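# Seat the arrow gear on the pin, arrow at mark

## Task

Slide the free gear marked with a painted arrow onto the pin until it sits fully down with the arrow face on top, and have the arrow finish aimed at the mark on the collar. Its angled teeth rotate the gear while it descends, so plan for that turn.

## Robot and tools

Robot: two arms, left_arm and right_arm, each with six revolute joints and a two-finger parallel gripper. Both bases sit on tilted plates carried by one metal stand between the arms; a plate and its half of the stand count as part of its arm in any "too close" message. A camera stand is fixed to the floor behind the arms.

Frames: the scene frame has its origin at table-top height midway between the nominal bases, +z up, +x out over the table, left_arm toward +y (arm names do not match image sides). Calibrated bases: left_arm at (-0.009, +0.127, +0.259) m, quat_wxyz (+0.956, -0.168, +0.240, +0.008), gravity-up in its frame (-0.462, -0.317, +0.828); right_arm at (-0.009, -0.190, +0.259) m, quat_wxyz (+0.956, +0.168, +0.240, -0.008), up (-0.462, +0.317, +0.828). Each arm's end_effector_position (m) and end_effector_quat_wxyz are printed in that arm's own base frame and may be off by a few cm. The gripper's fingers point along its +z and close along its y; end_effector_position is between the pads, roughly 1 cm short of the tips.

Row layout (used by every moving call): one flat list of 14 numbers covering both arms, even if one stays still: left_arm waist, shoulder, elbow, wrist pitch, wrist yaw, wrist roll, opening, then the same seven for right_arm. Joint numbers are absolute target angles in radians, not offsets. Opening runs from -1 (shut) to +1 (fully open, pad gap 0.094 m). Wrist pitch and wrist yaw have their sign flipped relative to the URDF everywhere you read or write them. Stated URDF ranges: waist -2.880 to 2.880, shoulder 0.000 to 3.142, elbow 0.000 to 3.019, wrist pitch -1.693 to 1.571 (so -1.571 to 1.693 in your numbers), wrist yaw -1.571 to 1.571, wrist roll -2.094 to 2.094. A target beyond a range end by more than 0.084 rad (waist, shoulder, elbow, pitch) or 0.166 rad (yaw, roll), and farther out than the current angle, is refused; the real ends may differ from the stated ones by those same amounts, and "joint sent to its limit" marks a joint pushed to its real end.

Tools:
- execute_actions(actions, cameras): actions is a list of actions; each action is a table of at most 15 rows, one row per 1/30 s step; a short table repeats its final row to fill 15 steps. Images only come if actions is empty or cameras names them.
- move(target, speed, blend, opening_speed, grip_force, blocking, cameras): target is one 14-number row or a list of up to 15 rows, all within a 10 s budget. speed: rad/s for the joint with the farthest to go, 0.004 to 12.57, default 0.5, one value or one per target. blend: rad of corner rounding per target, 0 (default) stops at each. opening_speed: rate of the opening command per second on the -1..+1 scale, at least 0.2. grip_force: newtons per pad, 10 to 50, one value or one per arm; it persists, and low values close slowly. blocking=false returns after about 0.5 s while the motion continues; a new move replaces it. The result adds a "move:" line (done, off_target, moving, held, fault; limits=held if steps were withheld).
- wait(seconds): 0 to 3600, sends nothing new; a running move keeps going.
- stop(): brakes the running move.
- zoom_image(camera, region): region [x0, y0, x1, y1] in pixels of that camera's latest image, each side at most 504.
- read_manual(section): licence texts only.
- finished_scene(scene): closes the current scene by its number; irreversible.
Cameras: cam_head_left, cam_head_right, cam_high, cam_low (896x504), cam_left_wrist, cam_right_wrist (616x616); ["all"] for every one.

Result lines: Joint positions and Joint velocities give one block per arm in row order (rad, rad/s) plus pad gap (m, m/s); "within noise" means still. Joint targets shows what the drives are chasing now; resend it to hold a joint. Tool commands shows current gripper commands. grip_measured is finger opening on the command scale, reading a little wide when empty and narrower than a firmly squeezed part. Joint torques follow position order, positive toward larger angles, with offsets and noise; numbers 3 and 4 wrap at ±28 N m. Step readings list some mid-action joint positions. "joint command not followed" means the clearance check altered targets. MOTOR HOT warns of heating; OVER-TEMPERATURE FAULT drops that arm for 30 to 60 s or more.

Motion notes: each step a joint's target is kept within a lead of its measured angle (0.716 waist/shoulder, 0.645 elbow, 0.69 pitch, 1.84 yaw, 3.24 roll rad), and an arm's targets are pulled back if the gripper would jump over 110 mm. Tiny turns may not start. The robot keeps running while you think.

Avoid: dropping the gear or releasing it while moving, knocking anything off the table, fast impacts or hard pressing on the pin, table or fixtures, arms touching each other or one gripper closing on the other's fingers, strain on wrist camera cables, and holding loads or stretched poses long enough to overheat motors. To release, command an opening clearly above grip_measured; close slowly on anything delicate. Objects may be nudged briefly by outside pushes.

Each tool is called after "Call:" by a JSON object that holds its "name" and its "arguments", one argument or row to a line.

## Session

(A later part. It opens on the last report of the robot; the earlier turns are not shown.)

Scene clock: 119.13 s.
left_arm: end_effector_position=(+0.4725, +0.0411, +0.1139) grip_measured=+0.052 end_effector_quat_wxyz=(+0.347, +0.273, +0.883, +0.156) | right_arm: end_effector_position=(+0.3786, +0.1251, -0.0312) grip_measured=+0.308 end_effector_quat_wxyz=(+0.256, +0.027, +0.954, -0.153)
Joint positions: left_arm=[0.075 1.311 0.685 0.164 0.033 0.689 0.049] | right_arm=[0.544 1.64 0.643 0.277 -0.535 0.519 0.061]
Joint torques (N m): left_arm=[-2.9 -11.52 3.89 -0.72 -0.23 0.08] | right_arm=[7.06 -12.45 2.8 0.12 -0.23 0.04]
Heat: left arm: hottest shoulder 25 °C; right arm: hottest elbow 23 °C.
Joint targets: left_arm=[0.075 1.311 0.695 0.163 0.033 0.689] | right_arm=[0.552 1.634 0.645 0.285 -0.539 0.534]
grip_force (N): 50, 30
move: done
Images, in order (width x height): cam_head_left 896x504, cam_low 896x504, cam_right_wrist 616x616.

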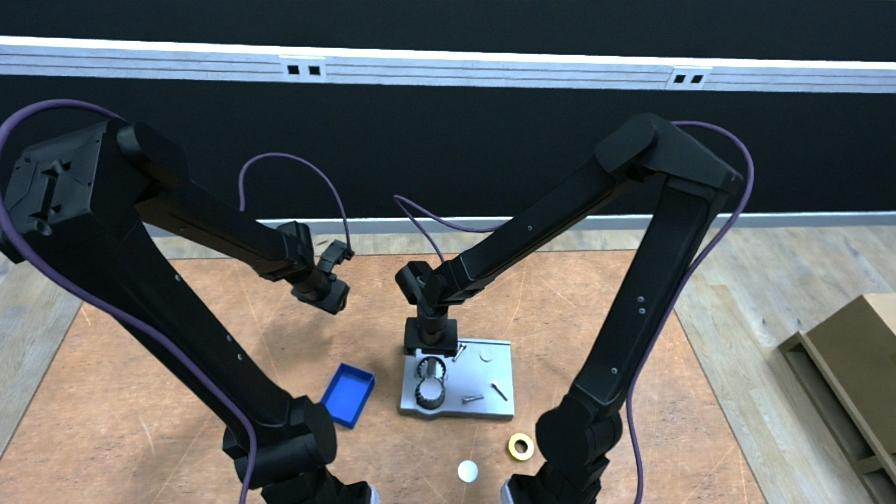

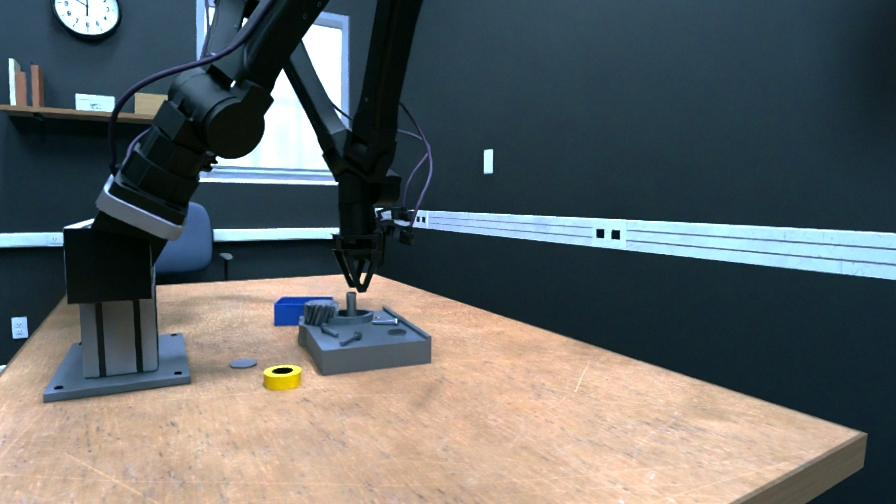

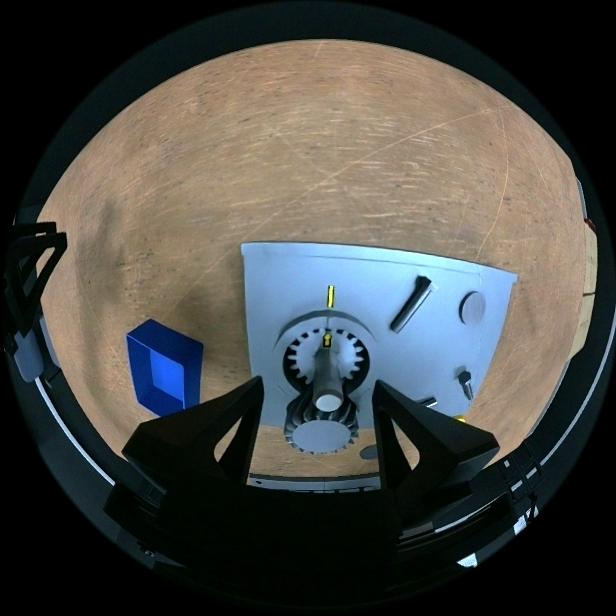

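Call:
{"name": "zoom_image", "arguments": {
  "camera": "cam_right_wrist",
  "region": [275, 300, 380, 400]
}}

Call:
{"name": "zoom_image", "arguments": {
  "camera": "cam_low",
  "region": [300, 275, 400, 335]
}}

Call:
{"name": "zoom_image", "arguments": {
  "camera": "cam_head_left",
  "region": [395, 335, 475, 420]
}}

Scaled by 4.800 from the camera's image (finer frame: 880x880).

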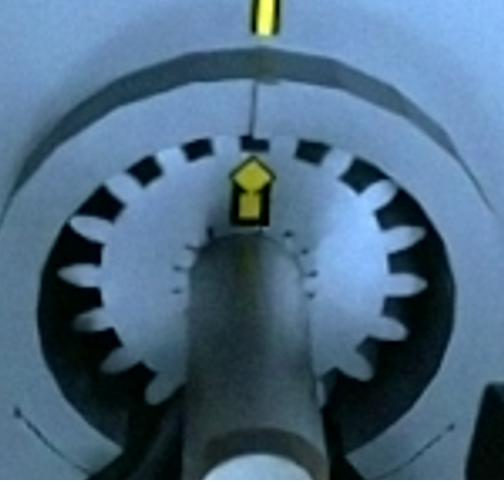

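Scaled by 5.040 from the camera's image (finer frame: 1280x720).

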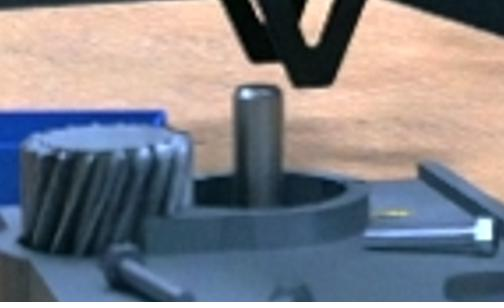

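Scaled by 5.929 from the camera's image (finer frame: 1280x720).

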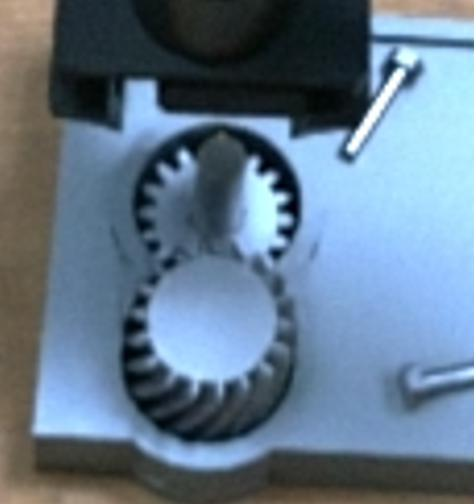

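Call:
{"name": "move", "arguments": {
  "target": [0.075,1.311,0.695,0.163,0.033,0.689,0.05,0.556,1.624,0.624,0.306,-0.541,0.552,-0.447],
  "speed": 0.1,
  "cameras": ["cam_low","cam_right_wrist"]
}}

Call:
{"name": "zoom_image", "arguments": {
  "camera": "cam_low",
  "region": [300, 255, 400, 335]
}}

Call:
{"name": "zoom_image", "arguments": {
  "camera": "cam_right_wrist",
  "region": [260, 300, 380, 420]
}}

Scene clock: 123.40 s.
left_arm: end_effector_position=(+0.4725, +0.0411, +0.1139) grip_measured=+0.052 end_effector_quat_wxyz=(+0.347, +0.273, +0.883, +0.156) | right_arm: end_effector_position=(+0.3693, +0.1208, -0.0324) grip_measured=-0.445 end_effector_quat_wxyz=(+0.248, +0.031, +0.955, -0.157)
Joint positions: left_arm=[0.075 1.311 0.685 0.164 0.033 0.689 0.049] | right_arm=[0.548 1.63 0.629 0.298 -0.537 0.537 0.026]
Joint torques (N m): left_arm=[-2.9 -11.4 3.86 -0.69 -0.23 0.09] | right_arm=[6.95 -12.28 2.19 0.1 -0.22 0.04]
Heat: left arm: hottest shoulder 25 °C; right arm: hottest elbow 23 °C.
Joint targets: left_arm=[0.075 1.311 0.695 0.163 0.033 0.689] | right_arm=[0.556 1.624 0.624 0.306 -0.541 0.552]
grip_force (N): 50, 30
move: done

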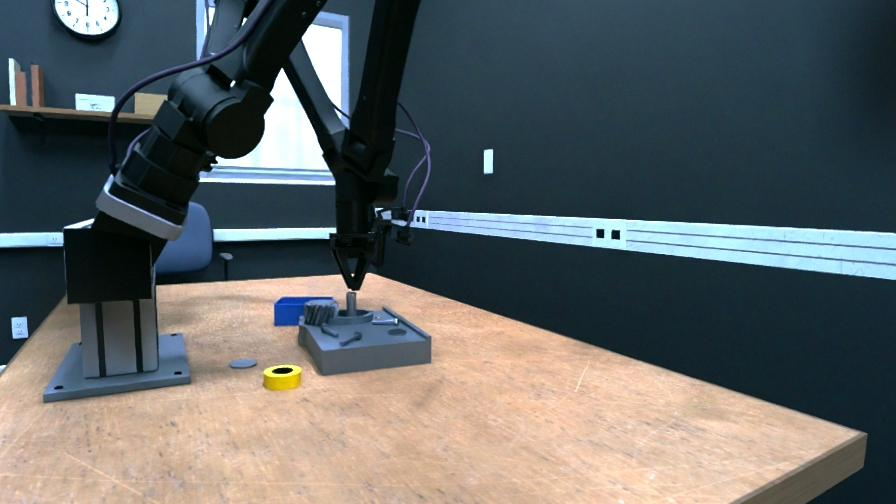

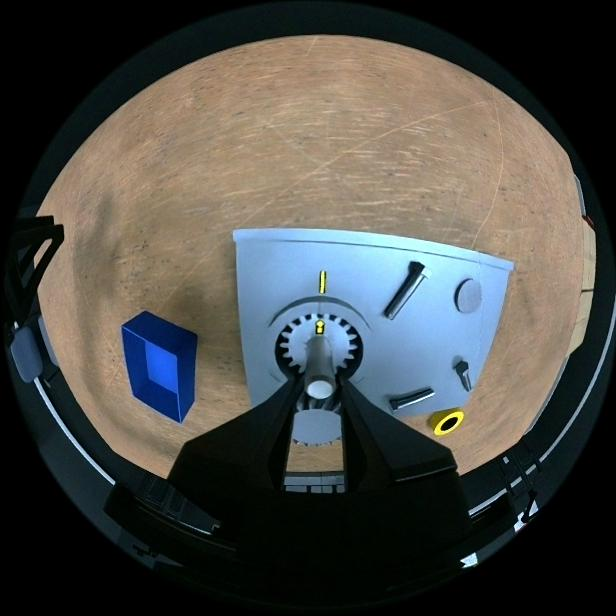

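Scaled by 5.040 from the camera's image (finer frame: 1280x720).

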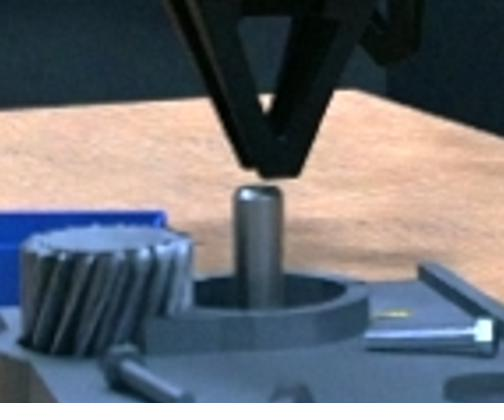

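Scaled by 4.200 from the camera's image (finer frame: 880x880).

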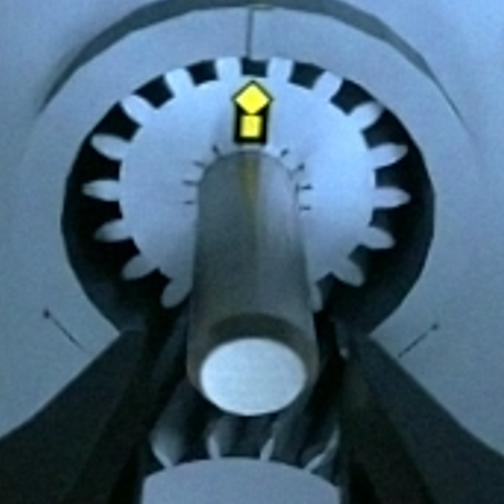

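Call:
{"name": "move", "arguments": {
  "target": [0.075,1.311,0.695,0.163,0.033,0.689,0.05,0.471,1.788,0.651,0.112,-0.512,0.446,-0.447],
  "speed": 0.1,
  "cameras": ["cam_low","cam_right_wrist"]
}}

Call:
{"name": "zoom_image", "arguments": {
  "camera": "cam_low",
  "region": [300, 255, 400, 335]
}}

Call:
{"name": "zoom_image", "arguments": {
  "camera": "cam_right_wrist",
  "region": [250, 300, 390, 440]
}}

Scene clock: 126.43 s.
left_arm: end_effector_position=(+0.4725, +0.0411, +0.1139) grip_measured=+0.052 end_effector_quat_wxyz=(+0.347, +0.273, +0.883, +0.156) | right_arm: end_effector_position=(+0.3896, +0.1072, -0.0730) grip_measured=-0.445 end_effector_quat_wxyz=(+0.248, +0.026, +0.956, -0.156)
Joint positions: left_arm=[0.075 1.311 0.685 0.164 0.033 0.689 0.049] | right_arm=[0.483 1.773 0.638 0.124 -0.515 0.456 0.026]
Joint torques (N m): left_arm=[-2.84 -11.58 3.93 -0.7 -0.24 0.09] | right_arm=[5.66 -11.16 2.32 -0.75 0.05 -0.23]
Heat: left arm: hottest shoulder 25 °C; right arm: hottest waist 22 °C.
Joint targets: left_arm=[0.075 1.311 0.695 0.163 0.033 0.689] | right_arm=[0.471 1.788 0.651 0.112 -0.512 0.446]
grip_force (N): 50, 30
move: done

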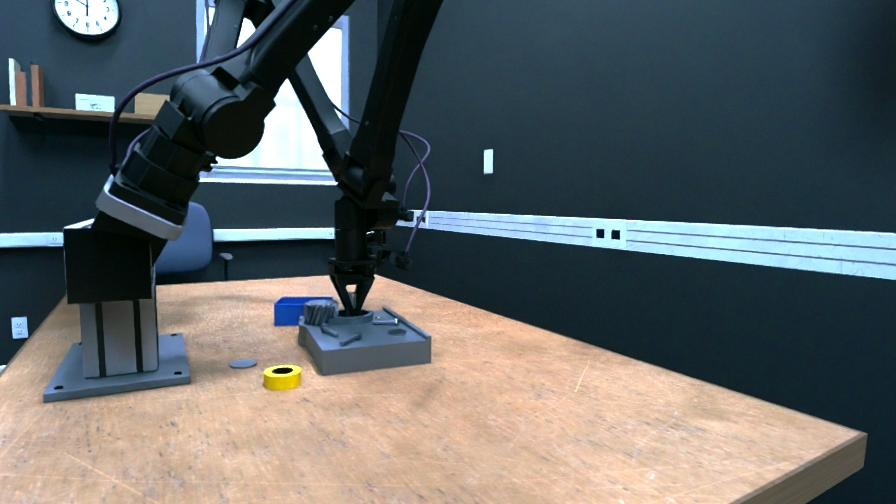

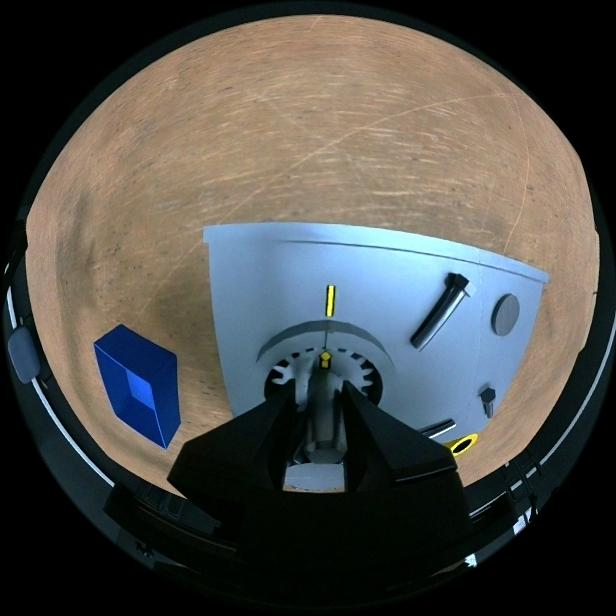

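Scaled by 5.040 from the camera's image (finer frame: 1280x720).

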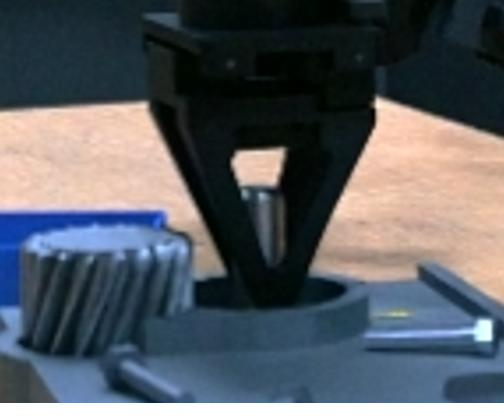

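Scaled by 3.600 from the camera's image (finer frame: 880x880).

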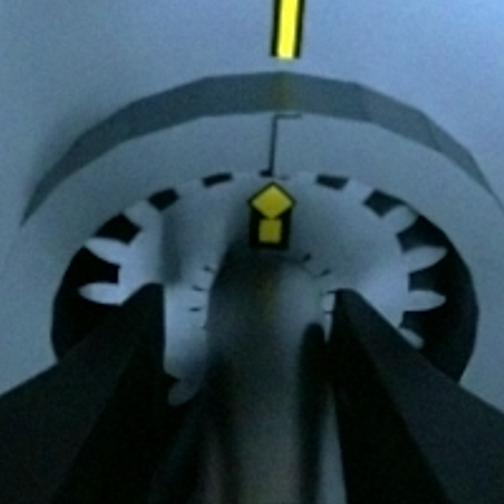

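Call:
{"name": "move", "arguments": {
  "target": [0.075,1.311,0.695,0.163,0.033,0.689,0.05,0.454,1.815,0.657,0.084,-0.510,0.434,-0.447],
  "speed": 0.05,
  "cameras": ["cam_right_wrist"]
}}

Call:
{"name": "zoom_image", "arguments": {
  "camera": "cam_right_wrist",
  "region": [250, 300, 390, 440]
}}

Scene clock: 127.60 s.
left_arm: end_effector_position=(+0.4725, +0.0411, +0.1139) grip_measured=+0.052 end_effector_quat_wxyz=(+0.347, +0.273, +0.883, +0.156) | right_arm: end_effector_position=(+0.3931, +0.1032, -0.0791) grip_measured=-0.445 end_effector_quat_wxyz=(+0.247, +0.027, +0.956, -0.158)
Joint positions: left_arm=[0.075 1.311 0.685 0.164 0.033 0.689 0.049] | right_arm=[0.47 1.795 0.642 0.102 -0.513 0.443 0.026]
Joint torques (N m): left_arm=[-2.78 -11.46 3.9 -0.68 -0.22 0.09] | right_arm=[5.3 -10.87 2.28 -0.92 0.05 -0.2]
Heat: left arm: hottest shoulder 25 °C; right arm: hottest waist 22 °C.
Joint targets: left_arm=[0.075 1.311 0.695 0.163 0.033 0.689] | right_arm=[0.454 1.815 0.657 0.084 -0.510 0.434]
grip_force (N): 50, 30
move: done

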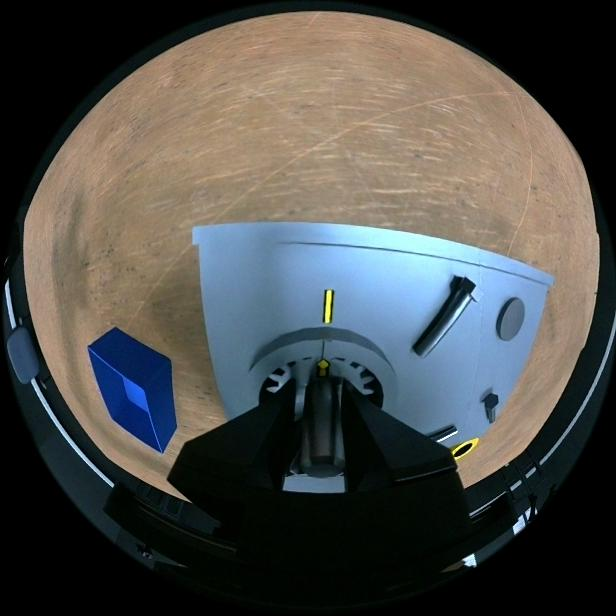

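Scaled by 3.600 from the camera's image (finer frame: 880x880).

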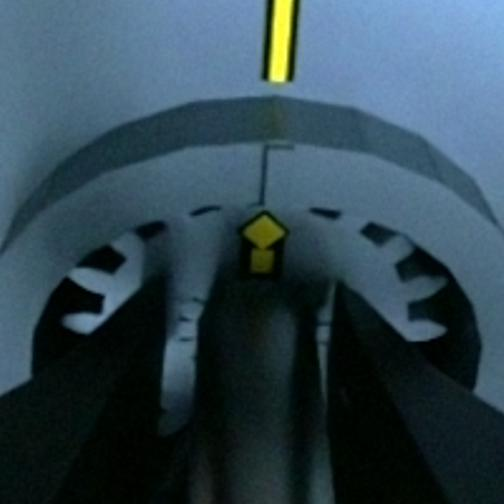

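Call:
{"name": "move", "arguments": {
  "target": [0.075,1.311,0.695,0.163,0.033,0.689,0.05,0.448,1.827,0.659,0.070,-0.508,0.430,-0.447],
  "speed": 0.04,
  "cameras": ["cam_right_wrist","cam_low"]
}}

Call:
{"name": "zoom_image", "arguments": {
  "camera": "cam_right_wrist",
  "region": [250, 300, 390, 440]
}}

Scene clock: 128.50 s.
left_arm: end_effector_position=(+0.4725, +0.0411, +0.1139) grip_measured=+0.052 end_effector_quat_wxyz=(+0.347, +0.273, +0.883, +0.156) | right_arm: end_effector_position=(+0.3941, +0.1039, -0.0789) grip_measured=-0.445 end_effector_quat_wxyz=(+0.249, +0.025, +0.955, -0.157)
Joint positions: left_arm=[0.075 1.311 0.685 0.164 0.033 0.689 0.049] | right_arm=[0.47 1.796 0.642 0.096 -0.512 0.437 0.026]
Joint torques (N m): left_arm=[-3.02 -11.4 3.93 -0.7 -0.23 0.1] | right_arm=[4.72 -9.82 2.43 -1.31 0.1 -0.18]
Heat: left arm: hottest shoulder 25 °C; right arm: hottest waist 22 °C.
Joint targets: left_arm=[0.075 1.311 0.695 0.163 0.033 0.689] | right_arm=[0.448 1.827 0.659 0.070 -0.508 0.430]
grip_force (N): 50, 30
move: done
Images, in order (width x height): cam_low 896x504, cam_right_wrist 616x616.

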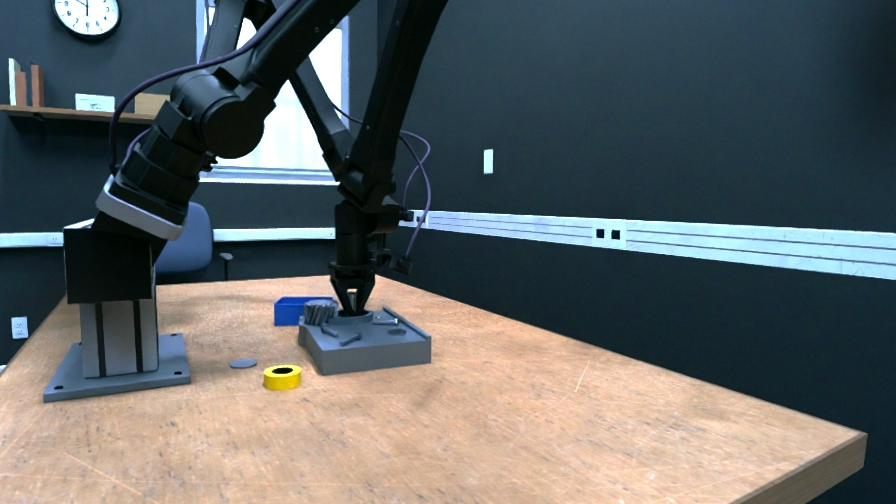

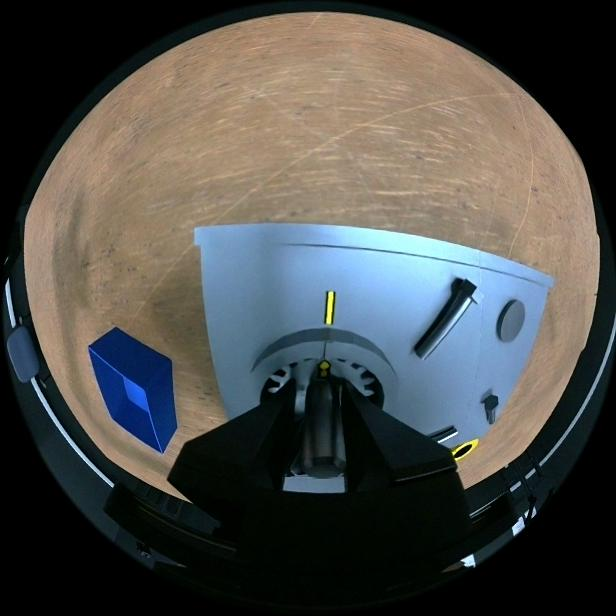

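Scaled by 3.600 from the camera's image (finer frame: 880x880).

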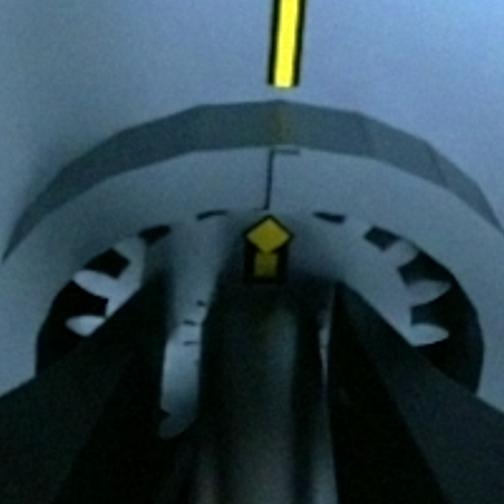

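Call:
{"name": "move", "arguments": {
  "target": [0.075,1.311,0.695,0.163,0.033,0.689,0.05,0.440,1.848,0.660,0.060,-0.506,0.428,-0.447],
  "speed": 0.04,
  "cameras": ["cam_right_wrist","cam_low"]
}}

Call:
{"name": "zoom_image", "arguments": {
  "camera": "cam_right_wrist",
  "region": [250, 300, 390, 440]
}}

Call:
{"name": "zoom_image", "arguments": {
  "camera": "cam_low",
  "region": [300, 255, 400, 335]
}}

Scene clock: 132.47 s.
left_arm: end_effector_position=(+0.4725, +0.0411, +0.1139) grip_measured=+0.052 end_effector_quat_wxyz=(+0.347, +0.273, +0.883, +0.156) | right_arm: end_effector_position=(+0.3943, +0.1040, -0.0794) grip_measured=-0.446 end_effector_quat_wxyz=(+0.248, +0.024, +0.956, -0.157)
Joint positions: left_arm=[0.075 1.311 0.685 0.164 0.033 0.689 0.049] | right_arm=[0.469 1.797 0.642 0.094 -0.511 0.434 0.026]
Joint torques (N m): left_arm=[-2.9 -11.52 3.9 -0.69 -0.23 0.09] | right_arm=[4.01 -8.18 2.51 -1.62 0.12 -0.17]
Heat: left arm: hottest shoulder 25 °C; right arm: hottest waist 22 °C.
Joint targets: left_arm=[0.075 1.311 0.695 0.163 0.033 0.689] | right_arm=[0.440 1.848 0.660 0.060 -0.506 0.428]
grip_force (N): 50, 30
move: off_target (right_arm); right_arm: the shoulder is farthest, 0.051 rad from its target
Images, in order (width x height): cam_low 896x504, cam_right_wrist 616x616.

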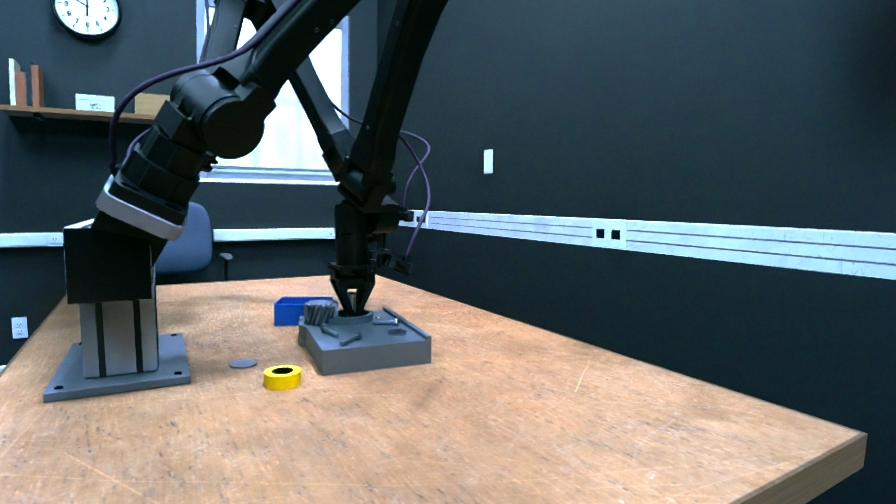

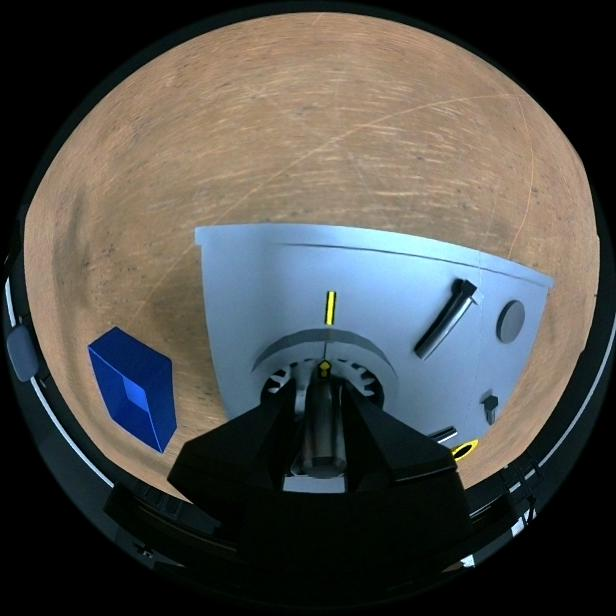

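Scaled by 3.600 from the camera's image (finer frame: 880x880).

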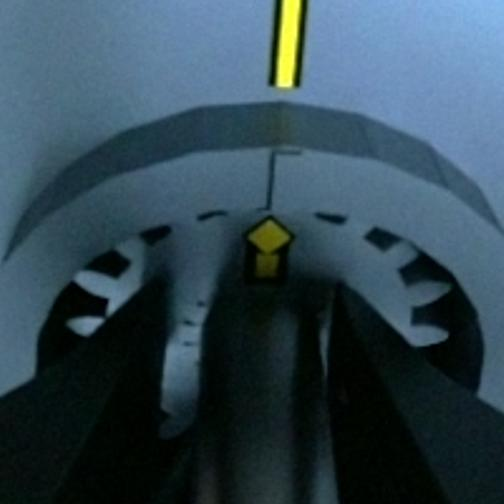

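Scaled by 5.040 from the camera's image (finer frame: 1280x720).

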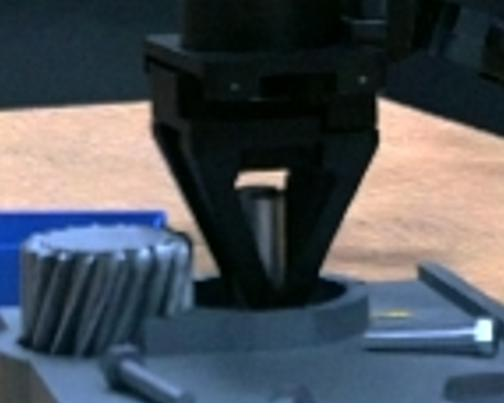

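Call:
{"name": "move", "arguments": {
  "target": [
    [0.075,1.311,0.695,0.163,0.033,0.689,0.05,0.497,1.743,0.645,0.165,-0.524,0.482,-0.447],
    [0.075,1.311,0.695,0.163,0.033,0.689,0.05,0.556,1.622,0.635,0.306,-0.541,0.552,-0.447],
    [0.075,1.311,0.695,0.163,0.033,0.689,0.05,0.60,1.55,0.632,0.39,-0.55,0.58,-0.447]
  ],
  "speed": [0.12,0.25,0.25],
  "blend": 0.02,
  "cameras": ["cam_low","cam_right_wrist","cam_head_left"]
}}

Call:
{"name": "zoom_image", "arguments": {
  "camera": "cam_right_wrist",
  "region": [260, 290, 390, 420]
}}

Scene clock: 135.07 s.
left_arm: end_effector_position=(+0.4725, +0.0411, +0.1139) grip_measured=+0.052 end_effector_quat_wxyz=(+0.347, +0.273, +0.883, +0.156) | right_arm: end_effector_position=(+0.3631, +0.1360, -0.0059) grip_measured=-0.446 end_effector_quat_wxyz=(+0.257, +0.023, +0.954, -0.151)
Joint positions: left_arm=[0.075 1.311 0.685 0.164 0.033 0.689 0.049] | right_arm=[0.595 1.551 0.639 0.382 -0.546 0.565 0.026]
Joint torques (N m): left_arm=[-2.96 -11.4 3.89 -0.7 -0.22 0.1] | right_arm=[6.65 -11.34 2.89 0.09 -0.23 0.06]
Heat: left arm: hottest shoulder 25 °C; right arm: hottest waist 22 °C.
Joint targets: left_arm=[0.075 1.311 0.695 0.163 0.033 0.689] | right_arm=[0.600 1.550 0.632 0.390 -0.550 0.580]
grip_force (N): 50, 30
move: done
Images, in order (width x height): cam_head_left 896x504, cam_low 896x504, cam_right_wrist 616x616.

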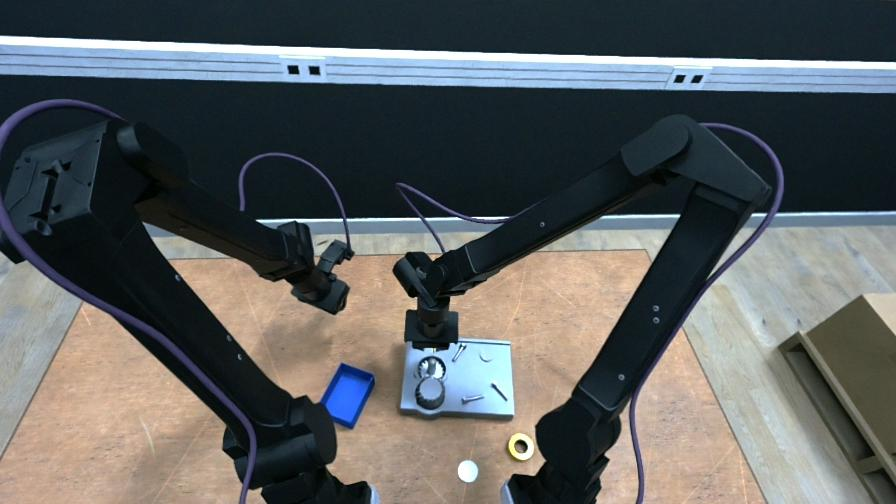

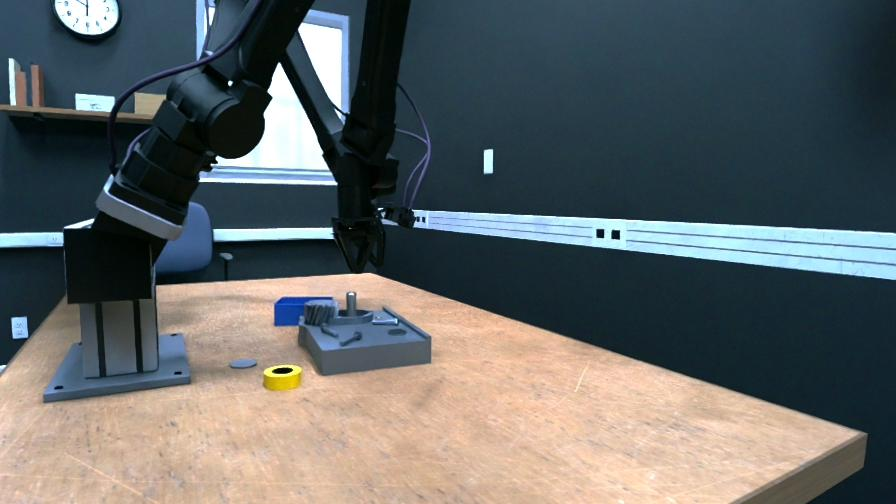

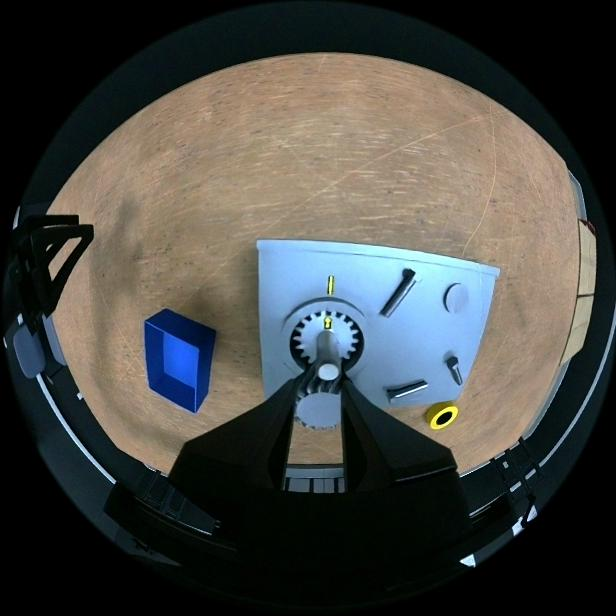

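Scaled by 3.877 from the camera's image (finer frame: 880x880).

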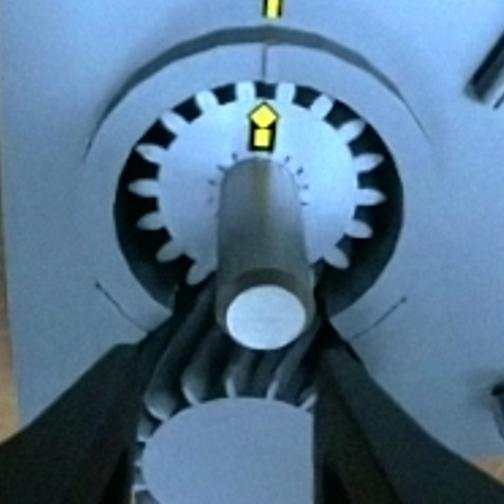

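Call:
{"name": "finished_scene", "arguments": {
  "scene": 1
}}

The scene is finished: the task was done.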